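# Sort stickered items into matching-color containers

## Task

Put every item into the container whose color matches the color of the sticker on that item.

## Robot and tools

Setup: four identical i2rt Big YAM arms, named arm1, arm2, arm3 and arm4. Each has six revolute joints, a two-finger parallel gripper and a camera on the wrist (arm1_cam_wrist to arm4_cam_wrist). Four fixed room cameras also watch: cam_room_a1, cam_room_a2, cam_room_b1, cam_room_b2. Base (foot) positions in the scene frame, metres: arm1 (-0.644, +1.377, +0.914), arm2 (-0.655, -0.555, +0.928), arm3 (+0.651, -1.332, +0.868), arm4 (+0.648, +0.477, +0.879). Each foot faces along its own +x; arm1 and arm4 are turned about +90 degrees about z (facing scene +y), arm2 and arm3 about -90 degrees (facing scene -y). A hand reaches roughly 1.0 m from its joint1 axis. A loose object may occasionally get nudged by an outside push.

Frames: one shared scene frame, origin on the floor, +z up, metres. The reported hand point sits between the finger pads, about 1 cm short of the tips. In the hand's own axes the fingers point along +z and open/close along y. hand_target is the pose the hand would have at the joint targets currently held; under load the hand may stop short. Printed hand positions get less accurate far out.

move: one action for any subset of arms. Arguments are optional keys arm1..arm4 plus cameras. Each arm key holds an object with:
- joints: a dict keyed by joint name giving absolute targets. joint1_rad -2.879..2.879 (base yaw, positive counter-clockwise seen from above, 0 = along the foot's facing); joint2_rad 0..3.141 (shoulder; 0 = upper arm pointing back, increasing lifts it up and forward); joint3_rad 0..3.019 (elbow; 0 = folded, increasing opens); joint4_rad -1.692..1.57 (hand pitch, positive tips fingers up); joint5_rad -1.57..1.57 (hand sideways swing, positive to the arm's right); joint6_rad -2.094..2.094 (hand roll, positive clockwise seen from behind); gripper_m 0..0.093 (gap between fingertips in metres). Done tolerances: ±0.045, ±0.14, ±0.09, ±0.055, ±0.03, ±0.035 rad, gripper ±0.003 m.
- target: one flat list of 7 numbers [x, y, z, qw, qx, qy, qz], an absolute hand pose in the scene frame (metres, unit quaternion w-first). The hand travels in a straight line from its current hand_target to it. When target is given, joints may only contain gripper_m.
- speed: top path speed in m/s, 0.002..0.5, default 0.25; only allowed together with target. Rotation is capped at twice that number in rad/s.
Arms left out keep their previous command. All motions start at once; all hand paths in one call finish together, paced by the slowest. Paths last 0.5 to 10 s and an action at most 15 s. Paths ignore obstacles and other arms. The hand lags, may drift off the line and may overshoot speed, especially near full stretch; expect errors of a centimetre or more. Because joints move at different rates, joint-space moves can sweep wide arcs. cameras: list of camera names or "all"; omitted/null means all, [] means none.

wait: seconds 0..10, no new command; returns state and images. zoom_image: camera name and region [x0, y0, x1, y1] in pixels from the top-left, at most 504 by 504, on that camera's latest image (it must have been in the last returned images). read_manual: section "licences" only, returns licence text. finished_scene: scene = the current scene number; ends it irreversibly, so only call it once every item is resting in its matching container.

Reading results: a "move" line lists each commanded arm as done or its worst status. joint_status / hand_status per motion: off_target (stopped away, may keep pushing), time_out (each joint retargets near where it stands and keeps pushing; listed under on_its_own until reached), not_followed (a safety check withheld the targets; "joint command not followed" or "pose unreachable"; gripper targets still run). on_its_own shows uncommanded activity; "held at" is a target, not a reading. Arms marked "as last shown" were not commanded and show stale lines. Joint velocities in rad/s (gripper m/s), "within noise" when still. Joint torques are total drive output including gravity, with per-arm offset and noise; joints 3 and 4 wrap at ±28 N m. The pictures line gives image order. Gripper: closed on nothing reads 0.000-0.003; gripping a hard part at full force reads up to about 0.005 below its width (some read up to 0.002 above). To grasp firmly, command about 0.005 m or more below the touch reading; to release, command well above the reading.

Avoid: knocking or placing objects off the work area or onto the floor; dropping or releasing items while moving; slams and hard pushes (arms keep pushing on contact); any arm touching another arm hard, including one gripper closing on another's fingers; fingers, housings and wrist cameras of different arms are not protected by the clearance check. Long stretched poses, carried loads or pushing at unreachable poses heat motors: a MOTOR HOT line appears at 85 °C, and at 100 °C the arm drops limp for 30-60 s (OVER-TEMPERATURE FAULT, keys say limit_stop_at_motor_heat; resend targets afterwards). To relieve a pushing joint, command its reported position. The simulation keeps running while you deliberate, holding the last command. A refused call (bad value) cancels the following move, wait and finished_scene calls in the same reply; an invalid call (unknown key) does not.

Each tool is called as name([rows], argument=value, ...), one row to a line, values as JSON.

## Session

move(arm1={"joints": {"joint1_rad": 1.5, "joint2_rad": 0.923, "joint3_rad": 0.983, "joint4_rad": -0.98, "joint5_rad": 0, "joint6_rad": 0, "gripper_m": 0.09}}, arm2={"joints": {"joint1_rad": -1.687, "joint2_rad": 0.923, "joint3_rad": 0.983, "joint4_rad": -0.98, "joint5_rad": 0, "joint6_rad": 0, "gripper_m": 0.09}}, arm3={"joints": {"joint1_rad": 1.691, "joint2_rad": 0.923, "joint3_rad": 0.983, "joint4_rad": -0.98, "joint5_rad": 0, "joint6_rad": 0, "gripper_m": 0.09}}, arm4={"joints": {"joint1_rad": -1.627, "joint2_rad": 0.923, "joint3_rad": 0.983, "joint4_rad": -0.98, "joint5_rad": 0, "joint6_rad": 0, "gripper_m": 0.09}})

Scene clock: 1.93 s.
Joint torques (N m): arm1=[-1.55 -2.9 14.8 1.66 0.04 -0.05] | arm2=[0.62 -7.18 13.04 1.84 -0.05 -0.08] | arm3=[1.67 -6.18 11.37 1.48 0.11 -0.1] | arm4=[0.91 -6.3 11.48 1.37 0.04 0.17]
Motor temperatures (°C): arm1=[20 23 27 23 21 21 21] | arm2=[23 24 26 22 22 20 23] | arm3=[24 23 24 23 24 23 23] | arm4=[21 22 24 22 24 21 24]
Heat: arm1: hottest joint3_rad 27 °C; arm2: hottest joint3_rad 26 °C; arm3: hottest joint1_rad 24 °C; arm4: hottest joint3_rad 24 °C.
move: arm1 done; arm2 done; arm3 done; arm4 done
Joint velocities: within noise
arm1.joint_positions: joint1_rad=+1.496 joint2_rad=+0.923 joint3_rad=+0.948 joint4_rad=-0.991 joint5_rad=-0.002 joint6_rad=+0.007 gripper_m=+0.09006
arm1.joint_status: all done
arm1.hand: x=-1.0084 y=+1.3788 z=+1.2004 quat_wxyz=(+0.000, +0.952, -0.006, -0.305) (m; scene frame)
arm1.hand_target: x=-1.0167 y=+1.3777 z=+1.2206 quat_wxyz=(-0.001, +0.945, -0.001, -0.327) (m; scene frame)
arm1.hand_status: not commanded
arm2.joint_positions: joint1_rad=-1.686 joint2_rad=+0.931 joint3_rad=+0.968 joint4_rad=-0.978 joint5_rad=+0.001 joint6_rad=+0.015 gripper_m=+0.09010
arm2.joint_status: all done
arm2.hand: x=-1.0324 y=-0.5564 z=+1.2175 quat_wxyz=(-0.001, -0.951, +0.006, +0.309) (m; scene frame)
arm2.hand_target: x=-1.0334 y=-0.5561 z=+1.2281 quat_wxyz=(+0.001, -0.948, -0.001, +0.319) (m; scene frame)
arm2.hand_status: not commanded
arm3.joint_positions: joint1_rad=+1.683 joint2_rad=+0.931 joint3_rad=+0.964 joint4_rad=-0.988 joint5_rad=-0.001 joint6_rad=+0.006 gripper_m=+0.09006
arm3.joint_status: all done
arm3.hand: x=+1.0245 y=-1.3311 z=+1.1548 quat_wxyz=(-0.304, -0.005, -0.953, +0.006) (m; scene frame)
arm3.hand_target: x=+1.0283 y=-1.3282 z=+1.1685 quat_wxyz=(-0.320, +0.002, -0.947, +0.007) (m; scene frame)
arm3.hand_status: not commanded
arm4.joint_positions: joint1_rad=-1.627 joint2_rad=+0.931 joint3_rad=+0.951 joint4_rad=-0.992 joint5_rad=+0.001 joint6_rad=-0.012 gripper_m=+0.09012
arm4.joint_status: all done
arm4.hand: x=+1.0198 y=+0.4778 z=+1.1566 quat_wxyz=(-0.293, +0.006, -0.956, +0.004) (m; scene frame)
arm4.hand_target: x=+1.0270 y=+0.4779 z=+1.1781 quat_wxyz=(-0.317, +0.001, -0.948, +0.002) (m; scene frame)
arm4.hand_status: not commanded
pictures: arm1_cam_wrist, arm2_cam_wrist, arm3_cam_wrist, arm4_cam_wrist, cam_room_a1, cam_room_a2, cam_room_b1, cam_room_b2
Images, in order (width x height): arm1_cam_wrist 672x504, arm2_cam_wrist 672x504, arm3_cam_wrist 672x504, arm4_cam_wrist 672x504, cam_room_a1 672x504, cam_room_a2 672x504, cam_room_b1 672x504, cam_room_b2 672x504.

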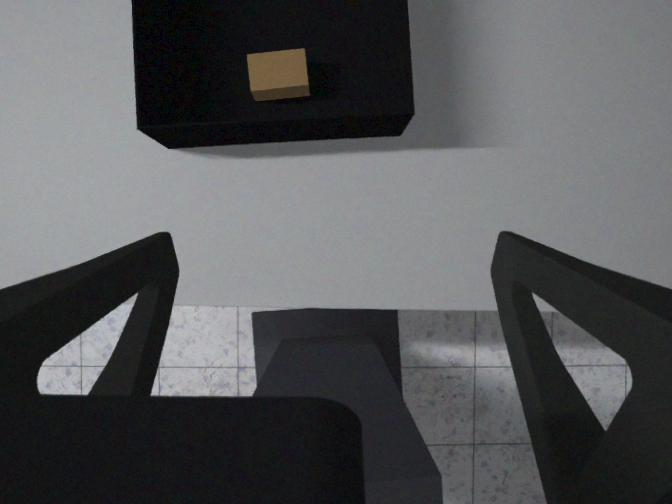

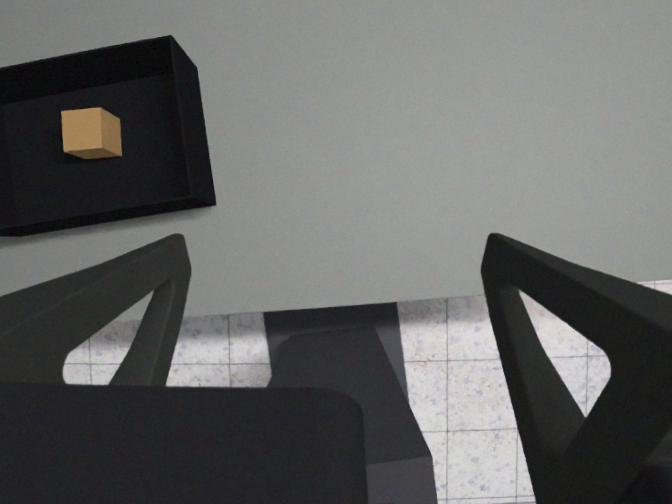

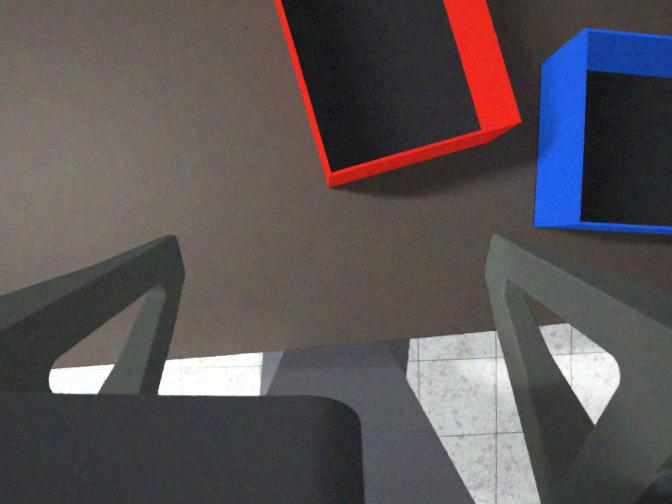

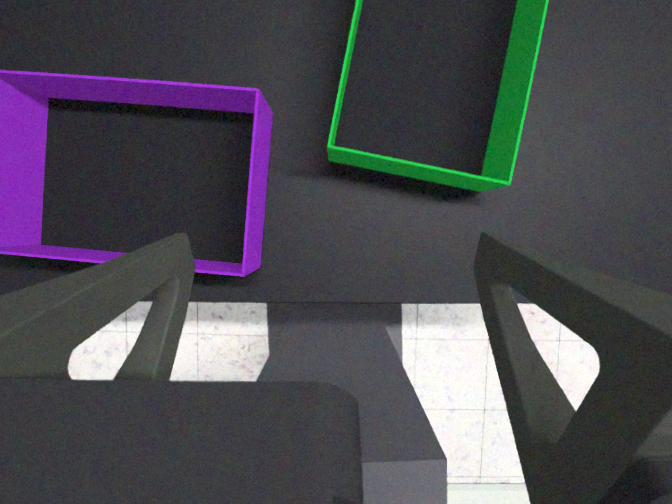

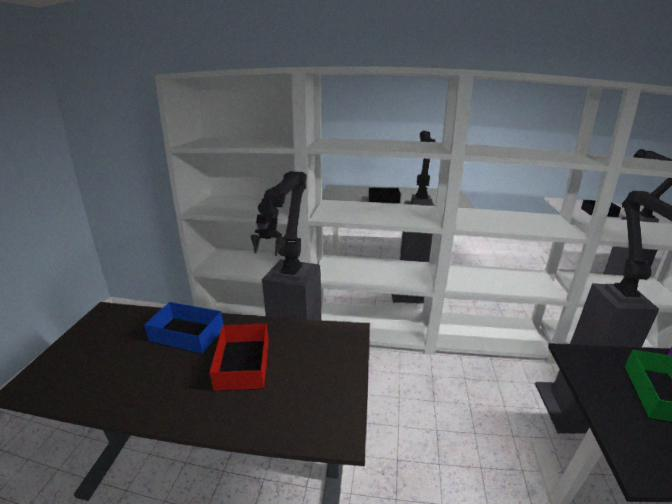

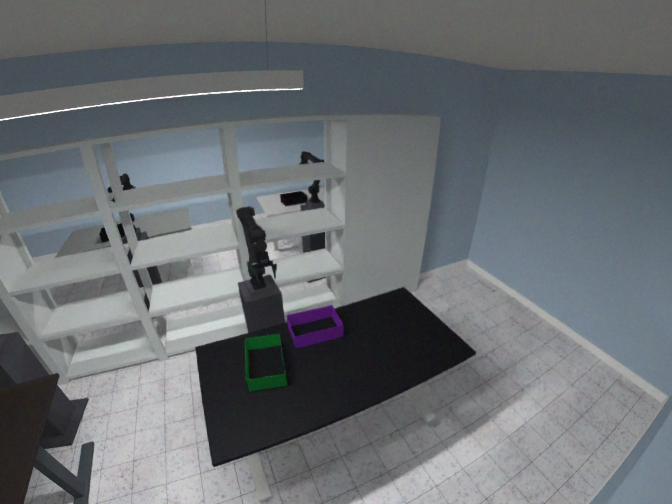

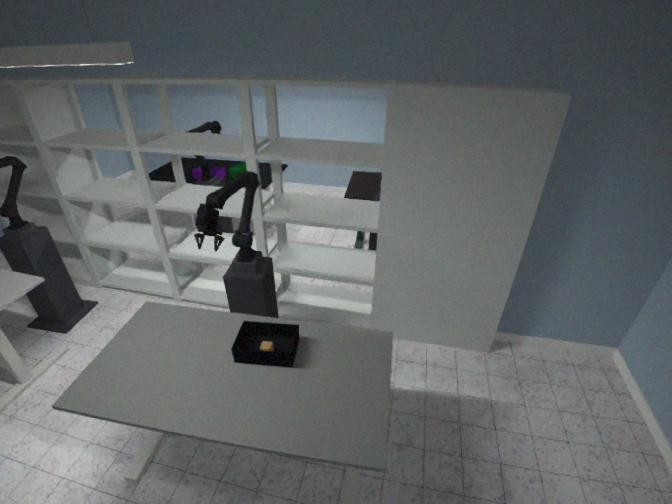

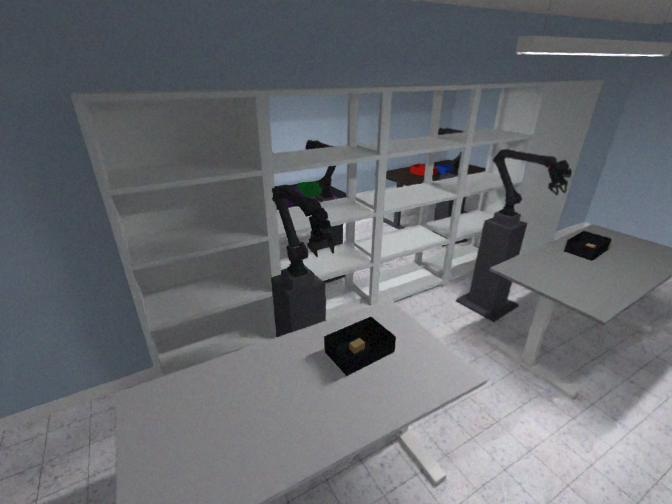

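move(arm1={"joints": {"joint1_rad": 1.591, "joint2_rad": 2.068, "joint3_rad": 1.562, "joint4_rad": -1.065, "joint5_rad": 0, "joint6_rad": 1.57}}, arm2={"joints": {"joint1_rad": -1.119, "joint2_rad": 2.189, "joint3_rad": 1.775, "joint4_rad": -1.15, "joint5_rad": 0, "joint6_rad": 0.4625}}, arm3={"joints": {"joint1_rad": -1.99, "joint2_rad": 0.59, "joint3_rad": 0.3, "joint4_rad": 0.17, "joint5_rad": 0, "joint6_rad": 0}}, arm4={"joints": {"joint1_rad": 0.904, "joint2_rad": 0.59, "joint3_rad": 0.3, "joint4_rad": 0.17, "joint5_rad": 0, "joint6_rad": 0}}, cameras=["arm1_cam_wrist", "arm2_cam_wrist"])

Scene clock: 25.13 s.
Joint torques (N m): arm1=[-2.14 -18.49 11.29 0.18 0.12 0.08] | arm2=[0.32 -24.41 13.24 0.18 -0.01 0.21] | arm3=[0.56 -0.97 9.52 2.65 -0.1 -0.1] | arm4=[0.85 -0.73 9.72 2.11 0.17 0.15]
Motor temperatures (°C): arm1=[20 23 30 23 21 21 21] | arm2=[23 24 30 22 22 20 23] | arm3=[24 23 27 23 24 23 23] | arm4=[21 22 29 22 24 21 24]
Heat: arm1: hottest joint3_rad 30 °C; arm2: hottest joint3_rad 30 °C; arm3: hottest joint3_rad 27 °C; arm4: hottest joint3_rad 29 °C.
move: arm1 done; arm2 done; arm3 done; arm4 done
Joint velocities: within noise
arm1.joint_positions: joint1_rad=+1.590 joint2_rad=+2.090 joint3_rad=+1.534 joint4_rad=-1.061 joint5_rad=-0.001 joint6_rad=+1.562 gripper_m=+0.09006
arm1.joint_status: all done
arm1.hand: x=-1.2237 y=+1.3268 z=+0.9012 quat_wxyz=(-0.012, +0.740, -0.672, +0.009) (m; scene frame)
arm1.hand_target: x=-1.2376 y=+1.3249 z=+0.9232 quat_wxyz=(+0.004, +0.738, -0.675, -0.007) (m; scene frame)
arm1.hand_status: not commanded
arm2.joint_positions: joint1_rad=-1.113 joint2_rad=+2.195 joint3_rad=+1.730 joint4_rad=-1.140 joint5_rad=+0.001 joint6_rad=+0.448 gripper_m=+0.09010
arm2.joint_status: all done
arm2.hand: x=-1.1849 y=-0.8977 z=+0.9069 quat_wxyz=(+0.010, -0.998, -0.063, -0.016) (m; scene frame)
arm2.hand_target: x=-1.2013 y=-0.9040 z=+0.9264 quat_wxyz=(+0.000, -0.999, -0.053, +0.002) (m; scene frame)
arm2.hand_status: not commanded
arm3.joint_positions: joint1_rad=-1.980 joint2_rad=+0.590 joint3_rad=+0.304 joint4_rad=+0.152 joint5_rad=+0.002 joint6_rad=+0.005 gripper_m=+0.09006
arm3.joint_status: all done
arm3.hand: x=+0.3447 y=-1.1477 z=+1.1217 quat_wxyz=(+0.167, -0.727, +0.204, +0.634) (m; scene frame)
arm3.hand_target: x=+0.3462 y=-1.1451 z=+1.1236 quat_wxyz=(+0.172, -0.723, +0.204, +0.638) (m; scene frame)
arm3.hand_status: not commanded
arm4.joint_positions: joint1_rad=+0.902 joint2_rad=+0.589 joint3_rad=+0.296 joint4_rad=+0.149 joint5_rad=-0.003 joint6_rad=-0.011 gripper_m=+0.09012
arm4.joint_status: all done
arm4.hand: x=+0.3595 y=+0.6815 z=+1.1317 quat_wxyz=(-0.198, +0.721, -0.224, -0.625) (m; scene frame)
arm4.hand_target: x=+0.3582 y=+0.6821 z=+1.1389 quat_wxyz=(-0.197, +0.712, -0.226, -0.634) (m; scene frame)
arm4.hand_status: not commanded
pictures: arm1_cam_wrist, arm2_cam_wrist
Images, in order (width x height): arm1_cam_wrist 672x504, arm2_cam_wrist 672x504.

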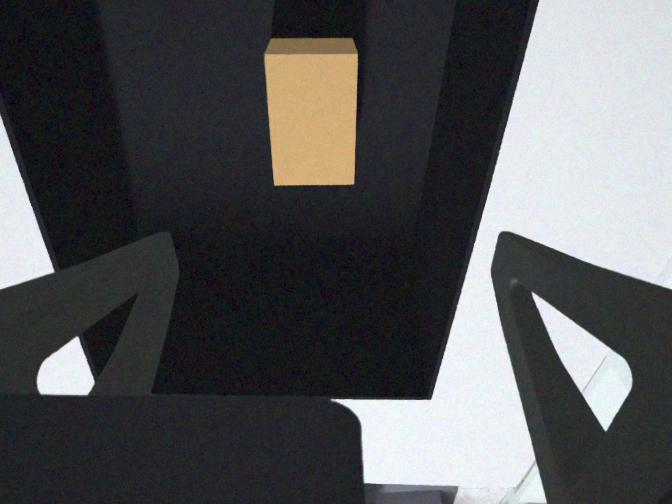

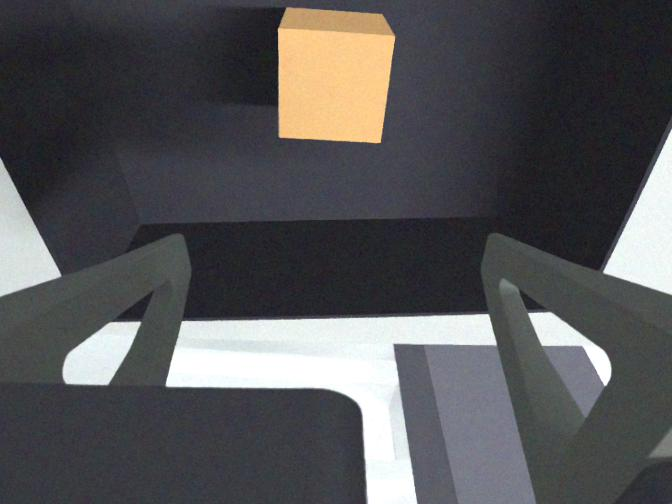

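move(arm1={"target": [-1.246, 1.3083, 0.735, 0, -0.743, 0.669, 0]}, arm2={"target": [-1.2003, -0.9074, 0.735, 0, -0.9995, -0.0323, 0]}, cameras=["arm1_cam_wrist", "arm2_cam_wrist"])

Scene clock: 45.87 s.
Joint torques (N m): arm1=[-0.97 -16.67 9.73 0.76 0.06 0.1] | arm2=[0.79 -23.59 10.11 1.05 -0.11 0.23] | arm3=[0.73 -1.03 9.57 2.63 -0.09 -0.11] | arm4=[0.79 -0.97 9.76 2.13 0.18 0.12]
Motor temperatures (°C): arm1=[20 24 32 23 21 21 21] | arm2=[23 26 33 22 22 20 23] | arm3=[24 23 28 23 24 23 23] | arm4=[21 22 29 22 24 21 24]
Heat: arm1: hottest joint3_rad 32 °C; arm2: hottest joint3_rad 33 °C; arm3: hottest joint3_rad 28 °C; arm4: hottest joint3_rad 29 °C.
move: arm1 off_target; arm2 off_target
Joint velocities: within noise
arm1.joint_positions: joint1_rad=+1.607 joint2_rad=+2.381 joint3_rad=+1.546 joint4_rad=-0.773 joint5_rad=-0.003 joint6_rad=+1.574 gripper_m=+0.09002
arm1.joint_status: not commanded
arm1.hand: x=-1.2335 y=+1.3155 z=+0.7366 quat_wxyz=(-0.008, +0.742, -0.670, +0.007) (m; scene frame)
arm1.hand_target: x=-1.2457 y=+1.3082 z=+0.7354 quat_wxyz=(+0.000, +0.743, -0.669, +0.000) (m; scene frame)
arm1.hand_status: off_target (0.014 m and 1.3 deg from the pose sent, 0.169 m and 1.8 deg at the start)
arm2.joint_positions: joint1_rad=-1.113 joint2_rad=+2.466 joint3_rad=+1.730 joint4_rad=-0.851 joint5_rad=+0.002 joint6_rad=+0.494 gripper_m=+0.09009
arm2.joint_status: not commanded
arm2.hand: x=-1.1913 y=-0.9010 z=+0.7379 quat_wxyz=(+0.007, -0.999, -0.040, -0.008) (m; scene frame)
arm2.hand_target: x=-1.2001 y=-0.9072 z=+0.7354 quat_wxyz=(+0.000, -0.999, -0.032, +0.000) (m; scene frame)
arm2.hand_status: off_target (0.011 m and 1.5 deg from the pose sent, 0.173 m and 4.2 deg at the start)
arm3, arm4: as last shown
arm3.hand: x=+0.3447 y=-1.1477 z=+1.1218 quat_wxyz=(+0.167, -0.727, +0.204, +0.634) (m; scene frame)
arm3.hand_target: x=+0.3462 y=-1.1451 z=+1.1237 quat_wxyz=(+0.172, -0.723, +0.204, +0.638) (m; scene frame)
arm4.hand_target: x=+0.3582 y=+0.6821 z=+1.1389 quat_wxyz=(-0.197, +0.713, -0.226, -0.634) (m; scene frame)
pictures: arm1_cam_wrist, arm2_cam_wrist
Images, in order (width x height): arm1_cam_wrist 672x504, arm2_cam_wrist 672x504.

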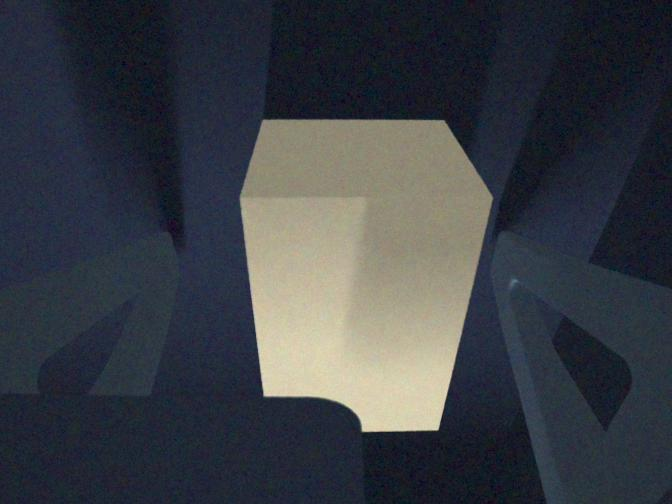

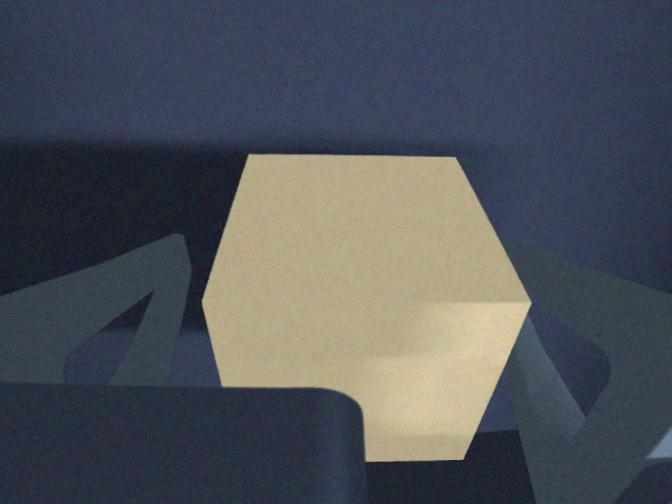

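move(arm1={"joints": {"gripper_m": 0.034}}, arm2={"joints": {"gripper_m": 0.046}}, cameras=[])

move(arm1={"target": [-1.21, 1.32, 0.96, 0, -0.743, 0.669, 0], "speed": 0.4}, arm2={"target": [-1.165, -0.885, 0.96, 0, -0.9995, -0.0323, 0], "speed": 0.4}, cameras=["arm1_cam_wrist", "arm2_cam_wrist", "cam_room_b1", "cam_room_b2"])

move(arm1={"joints": {"joint1_rad": -2.25, "joint2_rad": 0.59, "joint3_rad": 0.3, "joint4_rad": 0.17, "joint5_rad": 0, "joint6_rad": 0}}, arm2={"joints": {"joint1_rad": 0.924, "joint2_rad": 0.59, "joint3_rad": 0.3, "joint4_rad": 0.17, "joint5_rad": 0, "joint6_rad": 0}}, cameras=["arm1_cam_wrist", "arm2_cam_wrist", "arm3_cam_wrist", "arm4_cam_wrist", "cam_room_b1", "cam_room_b2", "cam_room_a1", "cam_room_a2"])

Scene clock: 57.67 s.
Joint torques (N m): arm1=[-0.85 -16.21 9.72 0.7 0.03 0.11] | arm2=[0.73 -23.41 10.15 1.03 -0.05 0.21] | arm3=[0.62 -0.91 9.52 2.62 -0.08 -0.11] | arm4=[1.03 -0.73 9.77 2.19 0.15 0.17]
Motor temperatures (°C): arm1=[20 25 32 23 21 21 21] | arm2=[23 27 33 22 22 20 23] | arm3=[24 23 28 23 24 23 23] | arm4=[21 22 30 22 24 21 24]
Heat: arm1: hottest joint3_rad 32 °C; arm2: hottest joint3_rad 33 °C; arm3: hottest joint3_rad 28 °C; arm4: hottest joint3_rad 30 °C.
move: arm1 off_target; arm2 off_target
Joint velocities: within noise
arm1.joint_positions: joint1_rad=+1.607 joint2_rad=+2.381 joint3_rad=+1.546 joint4_rad=-0.773 joint5_rad=-0.003 joint6_rad=+1.574 gripper_m=+0.04377
arm1.joint_status: gripper_m off_target (ended at +0.04380, target +0.03400)
arm1.hand: x=-1.2335 y=+1.3155 z=+0.7366 quat_wxyz=(-0.008, +0.742, -0.670, +0.007) (m; scene frame)
arm1.hand_target: x=-1.2457 y=+1.3082 z=+0.7354 quat_wxyz=(+0.000, +0.743, -0.669, +0.000) (m; scene frame)
arm1.hand_status: not commanded
arm2.joint_positions: joint1_rad=-1.113 joint2_rad=+2.466 joint3_rad=+1.730 joint4_rad=-0.851 joint5_rad=+0.000 joint6_rad=+0.495 gripper_m=+0.05305
arm2.joint_status: gripper_m off_target (ended at +0.05308, target +0.04600)
arm2.hand: x=-1.1912 y=-0.9012 z=+0.7379 quat_wxyz=(+0.006, -0.999, -0.040, -0.008) (m; scene frame)
arm2.hand_target: x=-1.2002 y=-0.9072 z=+0.7354 quat_wxyz=(+0.000, -0.999, -0.032, +0.000) (m; scene frame)
arm2.hand_status: not commanded
arm3, arm4: as last shown
pictures: none
No camera images: "cameras" was empty.

Scene clock: 59.10 s.
Joint torques (N m): arm1=[-2.26 -14.62 12.12 0.18 0.11 -0.09] | arm2=[0.79 -19.55 9.81 0.27 -0.04 0.2] | arm3=[0.67 -0.97 9.55 2.63 -0.1 -0.11] | arm4=[1.14 -0.5 9.72 2.15 0.16 0.14]
Motor temperatures (°C): arm1=[20 25 32 23 21 21 21] | arm2=[23 27 33 22 22 20 23] | arm3=[24 23 28 23 24 23 23] | arm4=[21 22 30 22 24 21 24]
Heat: arm1: hottest joint3_rad 32 °C; arm2: hottest joint3_rad 33 °C; arm3: hottest joint3_rad 28 °C; arm4: hottest joint3_rad 30 °C.
move: arm1 off_target; arm2 off_target
Joint velocities: within noise
arm1.joint_positions: joint1_rad=+1.607 joint2_rad=+1.959 joint3_rad=+1.478 joint4_rad=-1.114 joint5_rad=-0.003 joint6_rad=+1.574 gripper_m=+0.04378
arm1.joint_status: not commanded
arm1.hand: x=-1.2005 y=+1.3181 z=+0.9552 quat_wxyz=(-0.004, +0.742, -0.670, +0.003) (m; scene frame)
arm1.hand_target: x=-1.2098 y=+1.3200 z=+0.9601 quat_wxyz=(+0.000, +0.743, -0.669, +0.000) (m; scene frame)
arm1.hand_status: off_target (0.011 m and 0.6 deg from the pose sent, 0.225 m and 1.3 deg at the start)
arm2.joint_positions: joint1_rad=-1.113 joint2_rad=+2.023 joint3_rad=+1.634 joint4_rad=-1.137 joint5_rad=+0.000 joint6_rad=+0.495 gripper_m=+0.05305
arm2.joint_status: not commanded
arm2.hand: x=-1.1699 y=-0.8879 z=+0.9772 quat_wxyz=(-0.010, -0.999, -0.040, +0.018) (m; scene frame)
arm2.hand_target: x=-1.1648 y=-0.8848 z=+0.9603 quat_wxyz=(+0.000, -0.999, -0.032, +0.000) (m; scene frame)
arm2.hand_status: off_target (0.018 m and 2.5 deg from the pose sent, 0.224 m and 1.4 deg at the start)
arm3, arm4: as last shown
pictures: arm1_cam_wrist, arm2_cam_wrist, cam_room_b1, cam_room_b2
Images, in order (width x height): arm1_cam_wrist 672x504, arm2_cam_wrist 672x504, cam_room_b1 672x504, cam_room_b2 672x504.

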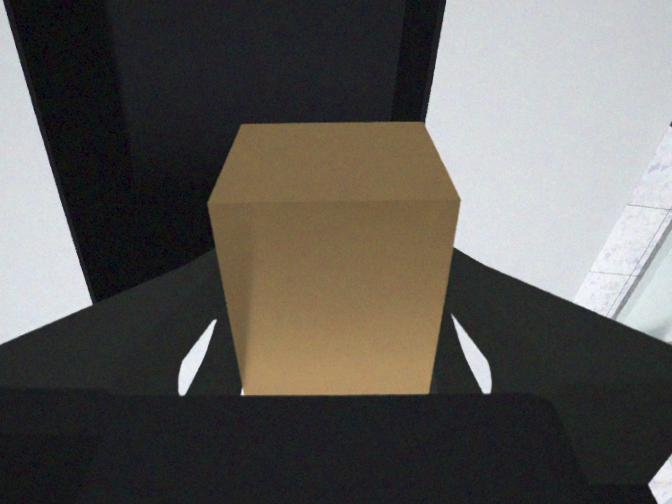

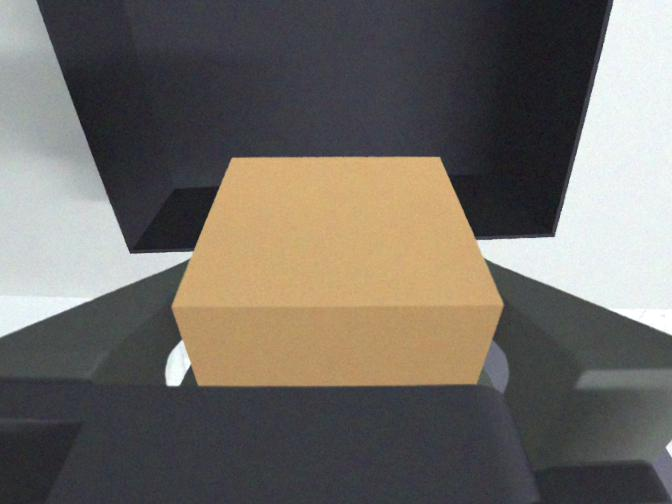

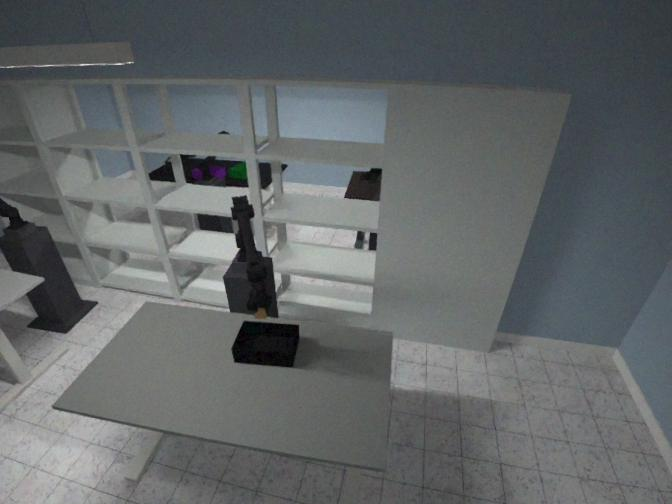

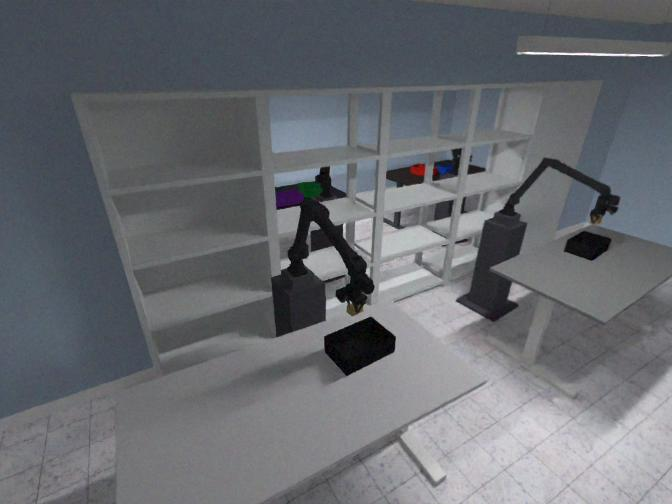

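Scene clock: 61.70 s.
Joint torques (N m): arm1=[-2.67 0.67 12.16 2.48 -0.02 -0.08] | arm2=[0.97 -2.55 11.55 3.58 0.16 -0.06] | arm3=[0.62 -0.91 9.52 2.65 -0.08 -0.11] | arm4=[1.08 -1.08 9.63 2.22 0.18 0.17]
Motor temperatures (°C): arm1=[20 25 32 23 21 21 21] | arm2=[23 27 33 22 22 20 23] | arm3=[24 23 28 23 24 23 23] | arm4=[21 22 30 22 24 21 24]
Heat: arm1: hottest joint3_rad 32 °C; arm2: hottest joint3_rad 33 °C; arm3: hottest joint3_rad 28 °C; arm4: hottest joint3_rad 30 °C.
move: arm1 done; arm2 done
Joint velocities: within noise
arm1.joint_positions: joint1_rad=-2.245 joint2_rad=+0.595 joint3_rad=+0.296 joint4_rad=+0.149 joint5_rad=+0.002 joint6_rad=+0.008 gripper_m=+0.04391
arm1.joint_status: all done
arm1.hand: x=-0.3488 y=+1.1743 z=+1.1582 quat_wxyz=(-0.617, -0.229, -0.728, +0.193) (m; scene frame)
arm1.hand_target: x=-0.3489 y=+1.1726 z=+1.1679 quat_wxyz=(-0.627, -0.224, -0.719, +0.200) (m; scene frame)
arm1.hand_status: not commanded
arm2.joint_positions: joint1_rad=+0.921 joint2_rad=+0.596 joint3_rad=+0.304 joint4_rad=+0.146 joint5_rad=-0.004 joint6_rad=+0.012 gripper_m=+0.05304
arm2.joint_status: all done
arm2.hand: x=-0.3491 y=-0.7368 z=+1.1816 quat_wxyz=(-0.632, -0.204, -0.729, +0.166) (m; scene frame)
arm2.hand_target: x=-0.3493 y=-0.7360 z=+1.1871 quat_wxyz=(-0.641, -0.197, -0.722, +0.172) (m; scene frame)
arm2.hand_status: not commanded
arm3, arm4: as last shown
pictures: arm1_cam_wrist, arm2_cam_wrist, arm3_cam_wrist, arm4_cam_wrist, cam_room_a1, cam_room_a2, cam_room_b1, cam_room_b2
Images, in order (width x height): arm1_cam_wrist 672x504, arm2_cam_wrist 672x504, arm3_cam_wrist 672x504, arm4_cam_wrist 672x504, cam_room_a1 672x504, cam_room_a2 672x504, cam_room_b1 672x504, cam_room_b2 672x504.

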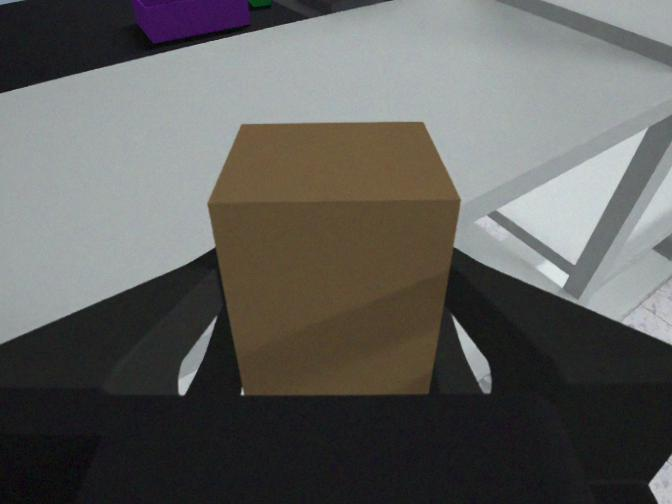

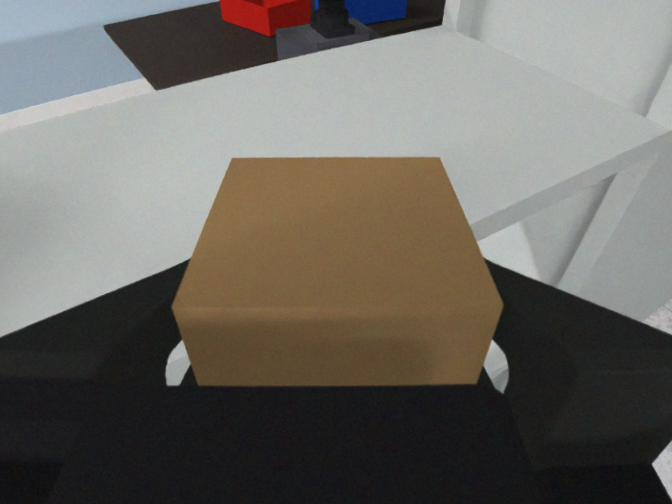

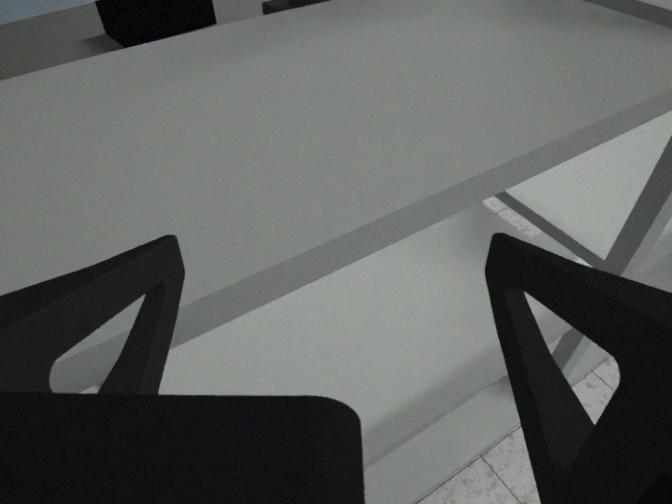

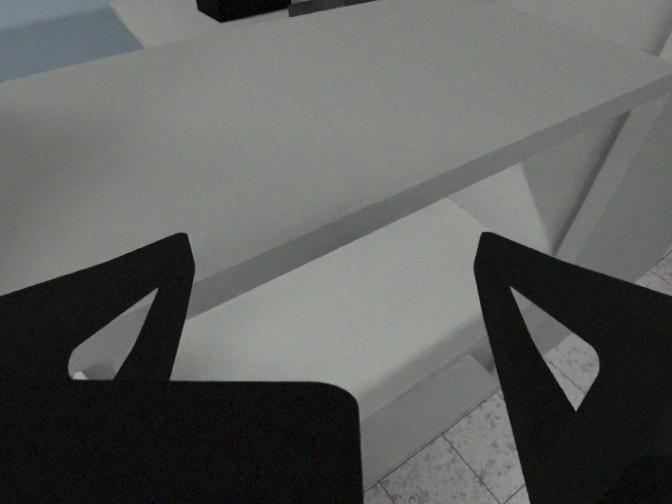

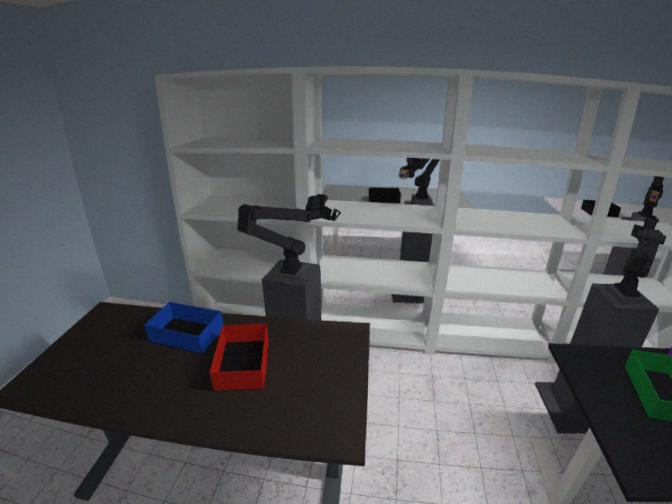

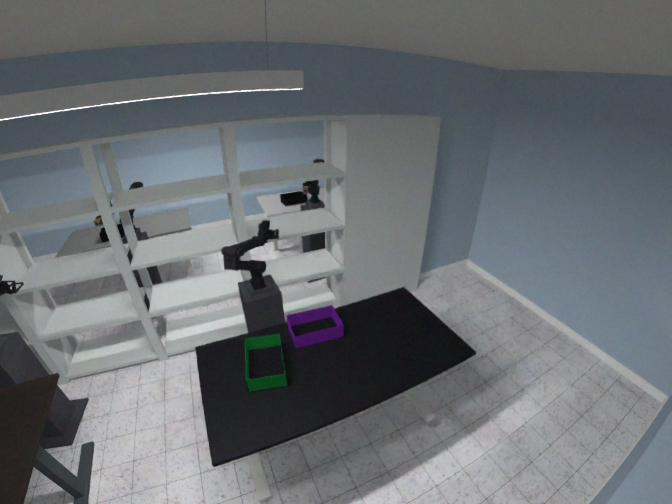

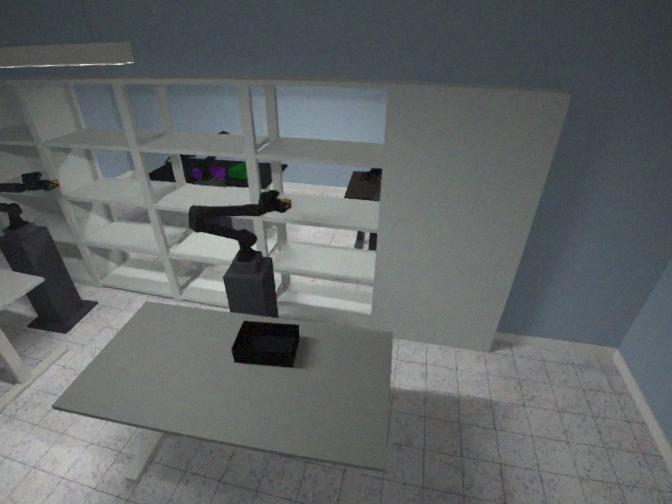

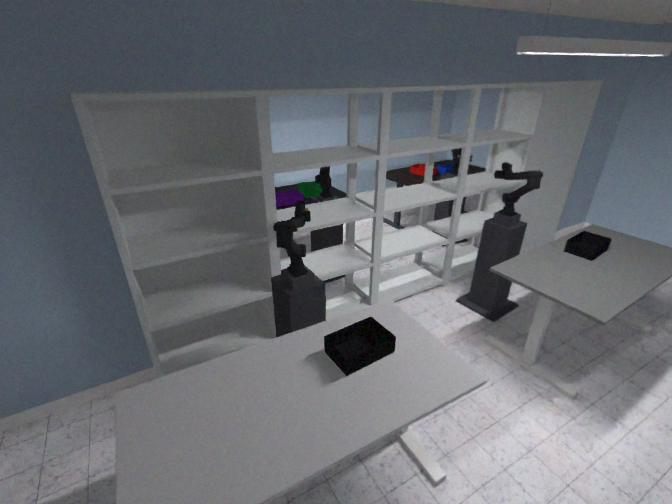

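zoom_image(camera="cam_room_a1", region=[394, 164, 424, 184])

zoom_image(camera="cam_room_a1", region=[640, 186, 670, 206])

Scaled by 16.800.

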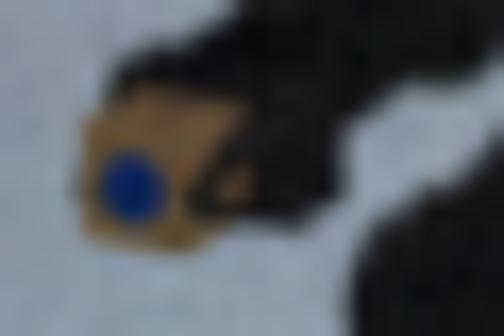

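Scaled by 16.800.

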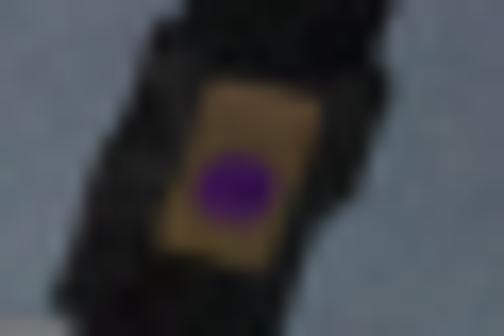

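move(arm1={"target": [-0.02, 0.944, 1.038, 0.632, 0.224, 0.715, -0.198], "speed": 0.3}, arm2={"target": [-0.004, -0.937, 1.017, 0.639, 0.196, 0.723, -0.174], "speed": 0.3}, cameras=["arm1_cam_wrist", "arm2_cam_wrist", "arm3_cam_wrist", "arm4_cam_wrist"])

Scene clock: 77.27 s.
Joint torques (N m): arm1=[-2.02 -14.68 12.44 1.21 -0.03 0.01] | arm2=[1.14 -18.32 11.66 1.88 0.13 -0.05] | arm3=[0.62 -0.85 9.55 2.63 -0.08 -0.11] | arm4=[1.03 -0.79 9.72 2.19 0.19 0.14]
Motor temperatures (°C): arm1=[20 24 33 23 21 21 22] | arm2=[23 26 33 22 22 20 24] | arm3=[24 23 29 23 24 23 23] | arm4=[21 22 31 22 24 21 24]
Heat: arm1: hottest joint3_rad 33 °C; arm2: hottest joint3_rad 33 °C; arm3: hottest joint3_rad 29 °C; arm4: hottest joint3_rad 31 °C.
move: arm1 off_target; arm2 off_target
Joint velocities: within noise
arm1.joint_positions: joint1_rad=-2.245 joint2_rad=+2.017 joint3_rad=+1.169 joint4_rad=+0.718 joint5_rad=+0.000 joint6_rad=+0.008 gripper_m=+0.04391
arm1.joint_status: not commanded
arm1.hand: x=-0.0308 y=+0.9537 z=+1.0278 quat_wxyz=(-0.625, -0.226, -0.721, +0.195) (m; scene frame)
arm1.hand_target: x=-0.0208 y=+0.9446 z=+1.0381 quat_wxyz=(-0.632, -0.224, -0.715, +0.198) (m; scene frame)
arm1.hand_status: off_target (0.018 m and 1.2 deg from the pose sent, 0.419 m and 2.4 deg at the start)
arm2.joint_positions: joint1_rad=+0.921 joint2_rad=+2.079 joint3_rad=+1.163 joint4_rad=+0.802 joint5_rad=-0.001 joint6_rad=+0.008 gripper_m=+0.05304
arm2.joint_status: not commanded
arm2.hand: x=-0.0161 y=-0.9332 z=+1.0254 quat_wxyz=(-0.643, -0.200, -0.719, +0.171) (m; scene frame)
arm2.hand_target: x=-0.0048 y=-0.9366 z=+1.0172 quat_wxyz=(-0.639, -0.196, -0.723, +0.174) (m; scene frame)
arm2.hand_status: off_target (0.015 m and 0.9 deg from the pose sent, 0.432 m and 1.7 deg at the start)
arm3, arm4: as last shown
pictures: arm1_cam_wrist, arm2_cam_wrist, arm3_cam_wrist, arm4_cam_wrist
Images, in order (width x height): arm1_cam_wrist 672x504, arm2_cam_wrist 672x504, arm3_cam_wrist 672x504, arm4_cam_wrist 672x504.

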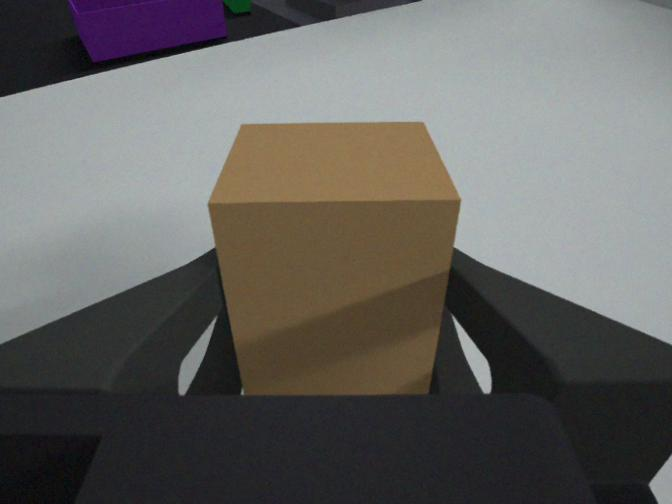

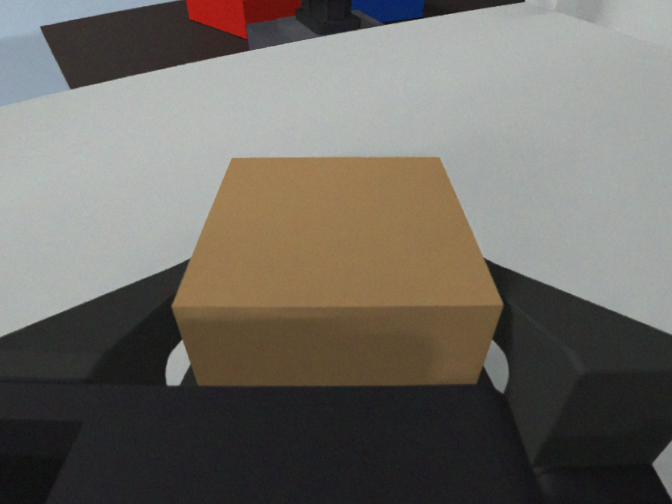

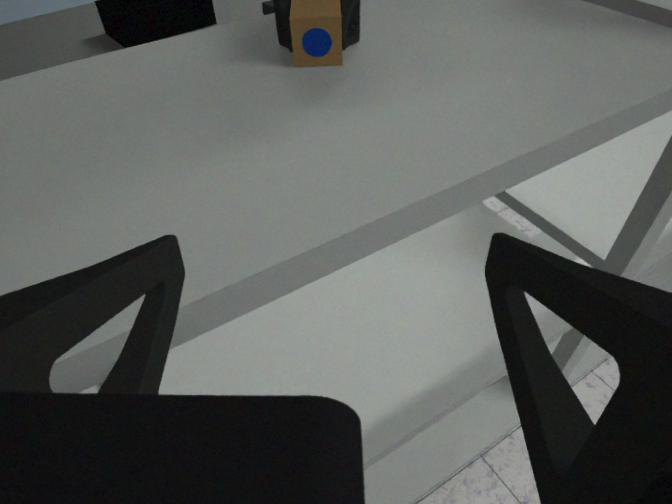

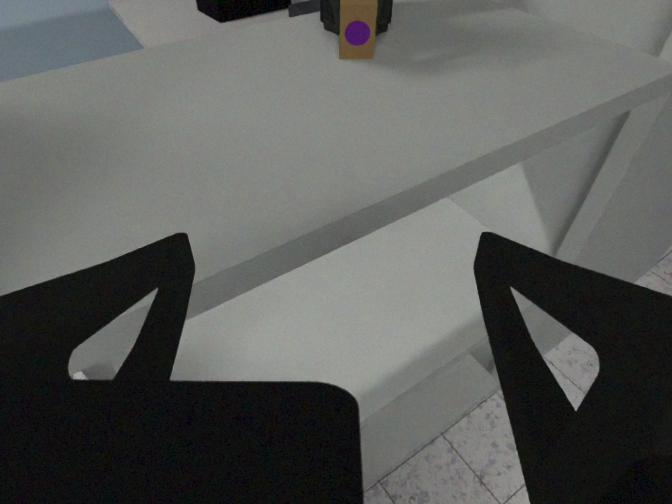

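move(arm1={"target": [-0.02, 0.944, 1.03, 0.632, 0.224, 0.715, -0.198], "speed": 0.1}, cameras=[])

move(arm1={"joints": {"gripper_m": 0.085}}, arm2={"joints": {"gripper_m": 0.09}}, cameras=[])

move(arm1={"target": [-0.33, 1.16, 1.12, 0.632, 0.224, 0.715, -0.198], "speed": 0.4}, arm2={"target": [-0.32, -0.75, 1.12, 0.639, 0.196, 0.723, -0.174], "speed": 0.4}, arm3={"target": [-0.064, -0.931, 1.045, 0.174, -0.723, 0.196, 0.639], "speed": 0.3}, arm4={"target": [-0.069, 1.008, 1.037, 0.199, -0.714, 0.225, 0.632], "speed": 0.3}, cameras=["arm3_cam_wrist", "arm4_cam_wrist"])

Scene clock: 89.50 s.
Joint torques (N m): arm1=[-2.78 -13.1 12.44 1.85 -0.04 0.04] | arm2=[1.08 -18.37 11.64 1.89 0.14 -0.05] | arm3=[0.56 -1.08 9.58 2.63 -0.07 -0.11] | arm4=[1.08 -0.5 9.73 2.17 0.15 0.17]
Motor temperatures (°C): arm1=[20 25 34 23 21 21 22] | arm2=[23 27 34 22 22 20 24] | arm3=[24 23 29 23 24 23 23] | arm4=[21 22 31 22 24 21 24]
Heat: arm1: hottest joint3_rad 34 °C; arm2: hottest joint3_rad 34 °C; arm3: hottest joint3_rad 29 °C; arm4: hottest joint3_rad 31 °C.
move: arm1 off_target
Joint velocities: within noise
arm1.joint_positions: joint1_rad=-2.245 joint2_rad=+2.018 joint3_rad=+1.169 joint4_rad=+0.718 joint5_rad=+0.000 joint6_rad=+0.008 gripper_m=+0.04391
arm1.joint_status: not commanded
arm1.hand: x=-0.0308 y=+0.9537 z=+1.0276 quat_wxyz=(-0.625, -0.226, -0.722, +0.195) (m; scene frame)
arm1.hand_target: x=-0.0208 y=+0.9445 z=+1.0299 quat_wxyz=(-0.632, -0.224, -0.715, +0.198) (m; scene frame)
arm1.hand_status: off_target (0.015 m and 1.2 deg from the pose sent, 0.015 m and 1.2 deg at the start)
arm2, arm3, arm4: as last shown
pictures: none
No camera images: "cameras" was empty.

Scene clock: 90.13 s.
Joint torques (N m): arm1=[-2.37 -14.68 12.31 2.04 -0.07 -0.01] | arm2=[1.14 -18.26 11.67 1.91 0.12 -0.05] | arm3=[0.67 -0.97 9.47 2.62 -0.09 -0.1] | arm4=[1.08 -0.73 9.7 2.1 0.16 0.17]
Motor temperatures (°C): arm1=[20 25 34 23 21 21 22] | arm2=[23 27 34 22 22 20 24] | arm3=[24 23 29 23 24 23 23] | arm4=[21 22 31 22 24 21 24]
Heat: arm1: hottest joint3_rad 34 °C; arm2: hottest joint3_rad 34 °C; arm3: hottest joint3_rad 29 °C; arm4: hottest joint3_rad 31 °C.
move: arm1 done; arm2 done
Joint velocities: within noise
arm1.joint_positions: joint1_rad=-2.245 joint2_rad=+2.031 joint3_rad=+1.169 joint4_rad=+0.718 joint5_rad=+0.000 joint6_rad=+0.008 gripper_m=+0.08496
arm1.joint_status: all done
arm1.hand: x=-0.0311 y=+0.9538 z=+1.0182 quat_wxyz=(-0.620, -0.227, -0.726, +0.193) (m; scene frame)
arm1.hand_target: x=-0.0208 y=+0.9445 z=+1.0301 quat_wxyz=(-0.632, -0.224, -0.715, +0.198) (m; scene frame)
arm1.hand_status: not commanded
arm2.joint_positions: joint1_rad=+0.921 joint2_rad=+2.079 joint3_rad=+1.163 joint4_rad=+0.802 joint5_rad=-0.001 joint6_rad=+0.008 gripper_m=+0.08993
arm2.joint_status: all done
arm2.hand: x=-0.0160 y=-0.9331 z=+1.0254 quat_wxyz=(-0.643, -0.200, -0.719, +0.171) (m; scene frame)
arm2.hand_target: x=-0.0048 y=-0.9365 z=+1.0172 quat_wxyz=(-0.639, -0.196, -0.723, +0.174) (m; scene frame)
arm2.hand_status: not commanded
arm3, arm4: as last shown
pictures: none
No camera images: "cameras" was empty.

Scene clock: 92.73 s.
Joint torques (N m): arm1=[-2.02 0.5 10.67 1.48 -0.03 -0.03] | arm2=[1.49 -4.19 9.07 2 0.16 -0.03] | arm3=[2.55 -21.25 12.34 1.4 0.01 -0.08] | arm4=[0.44 -24.82 12.03 0.98 -0.05 0.07]
Motor temperatures (°C): arm1=[20 25 33 23 21 21 22] | arm2=[23 27 33 22 22 20 24] | arm3=[24 23 29 23 24 23 23] | arm4=[21 22 32 22 24 21 24]
Heat: arm1: hottest joint3_rad 33 °C; arm2: hottest joint3_rad 33 °C; arm3: hottest joint3_rad 29 °C; arm4: hottest joint3_rad 32 °C.
move: arm1 done; arm2 done; arm3 off_target; arm4 off_target
Joint velocities: within noise
arm1.joint_positions: joint1_rad=-2.245 joint2_rad=+0.845 joint3_rad=+0.225 joint4_rad=+0.520 joint5_rad=-0.002 joint6_rad=+0.010 gripper_m=+0.08496
arm1.joint_status: not commanded
arm1.hand: x=-0.3305 y=+1.1621 z=+1.1211 quat_wxyz=(-0.636, -0.223, -0.712, +0.197) (m; scene frame)
arm1.hand_target: x=-0.3300 y=+1.1600 z=+1.1199 quat_wxyz=(-0.632, -0.224, -0.715, +0.198) (m; scene frame)
arm1.hand_status: done (0.002 m and 0.6 deg from the pose sent, 0.377 m and 1.9 deg at the start)
arm2.joint_positions: joint1_rad=+0.926 joint2_rad=+0.962 joint3_rad=+0.230 joint4_rad=+0.635 joint5_rad=+0.009 joint6_rad=+0.008 gripper_m=+0.08993
arm2.joint_status: not commanded
arm2.hand: x=-0.3196 y=-0.7541 z=+1.1289 quat_wxyz=(-0.649, -0.200, -0.713, +0.175) (m; scene frame)
arm2.hand_target: x=-0.3202 y=-0.7500 z=+1.1199 quat_wxyz=(-0.639, -0.196, -0.723, +0.174) (m; scene frame)
arm2.hand_status: done (0.010 m and 1.7 deg from the pose sent, 0.367 m and 0.9 deg at the start)
arm3.joint_positions: joint1_rad=-1.966 joint2_rad=+2.044 joint3_rad=+1.400 joint4_rad=+0.510 joint5_rad=+0.031 joint6_rad=-0.005 gripper_m=+0.09006
arm3.joint_status: not commanded
arm3.hand: x=-0.0458 y=-0.9277 z=+1.0354 quat_wxyz=(+0.176, -0.728, +0.204, +0.631) (m; scene frame)
arm3.hand_target: x=-0.0627 y=-0.9317 z=+1.0451 quat_wxyz=(+0.174, -0.723, +0.196, +0.639) (m; scene frame)
arm3.hand_status: off_target (0.021 m and 1.4 deg from the pose sent, 0.469 m and 1.5 deg at the start)
arm4.joint_positions: joint1_rad=+0.880 joint2_rad=+2.240 joint3_rad=+1.687 joint4_rad=+0.414 joint5_rad=-0.027 joint6_rad=-0.011 gripper_m=+0.09012
arm4.joint_status: not commanded
arm4.hand: x=-0.0618 y=+0.9949 z=+1.0311 quat_wxyz=(-0.197, +0.720, -0.224, -0.627) (m; scene frame)
arm4.hand_target: x=-0.0677 y=+1.0073 z=+1.0373 quat_wxyz=(-0.199, +0.714, -0.225, -0.632) (m; scene frame)
arm4.hand_status: off_target (0.016 m and 0.9 deg from the pose sent, 0.547 m and 1.2 deg at the start)
pictures: arm3_cam_wrist, arm4_cam_wrist
Images, in order (width x height): arm3_cam_wrist 672x504, arm4_cam_wrist 672x504.

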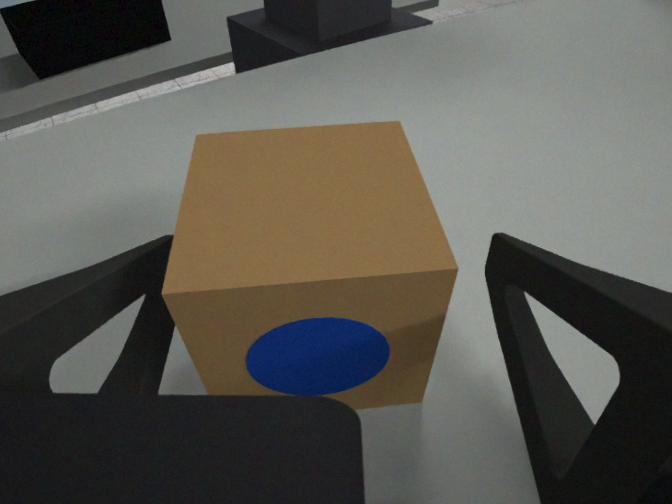

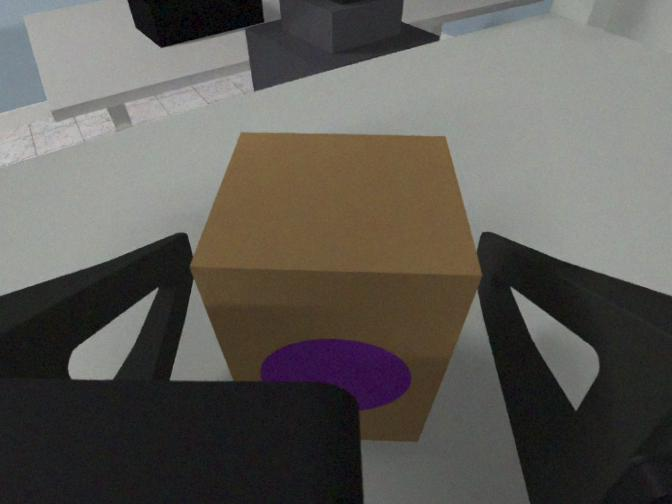

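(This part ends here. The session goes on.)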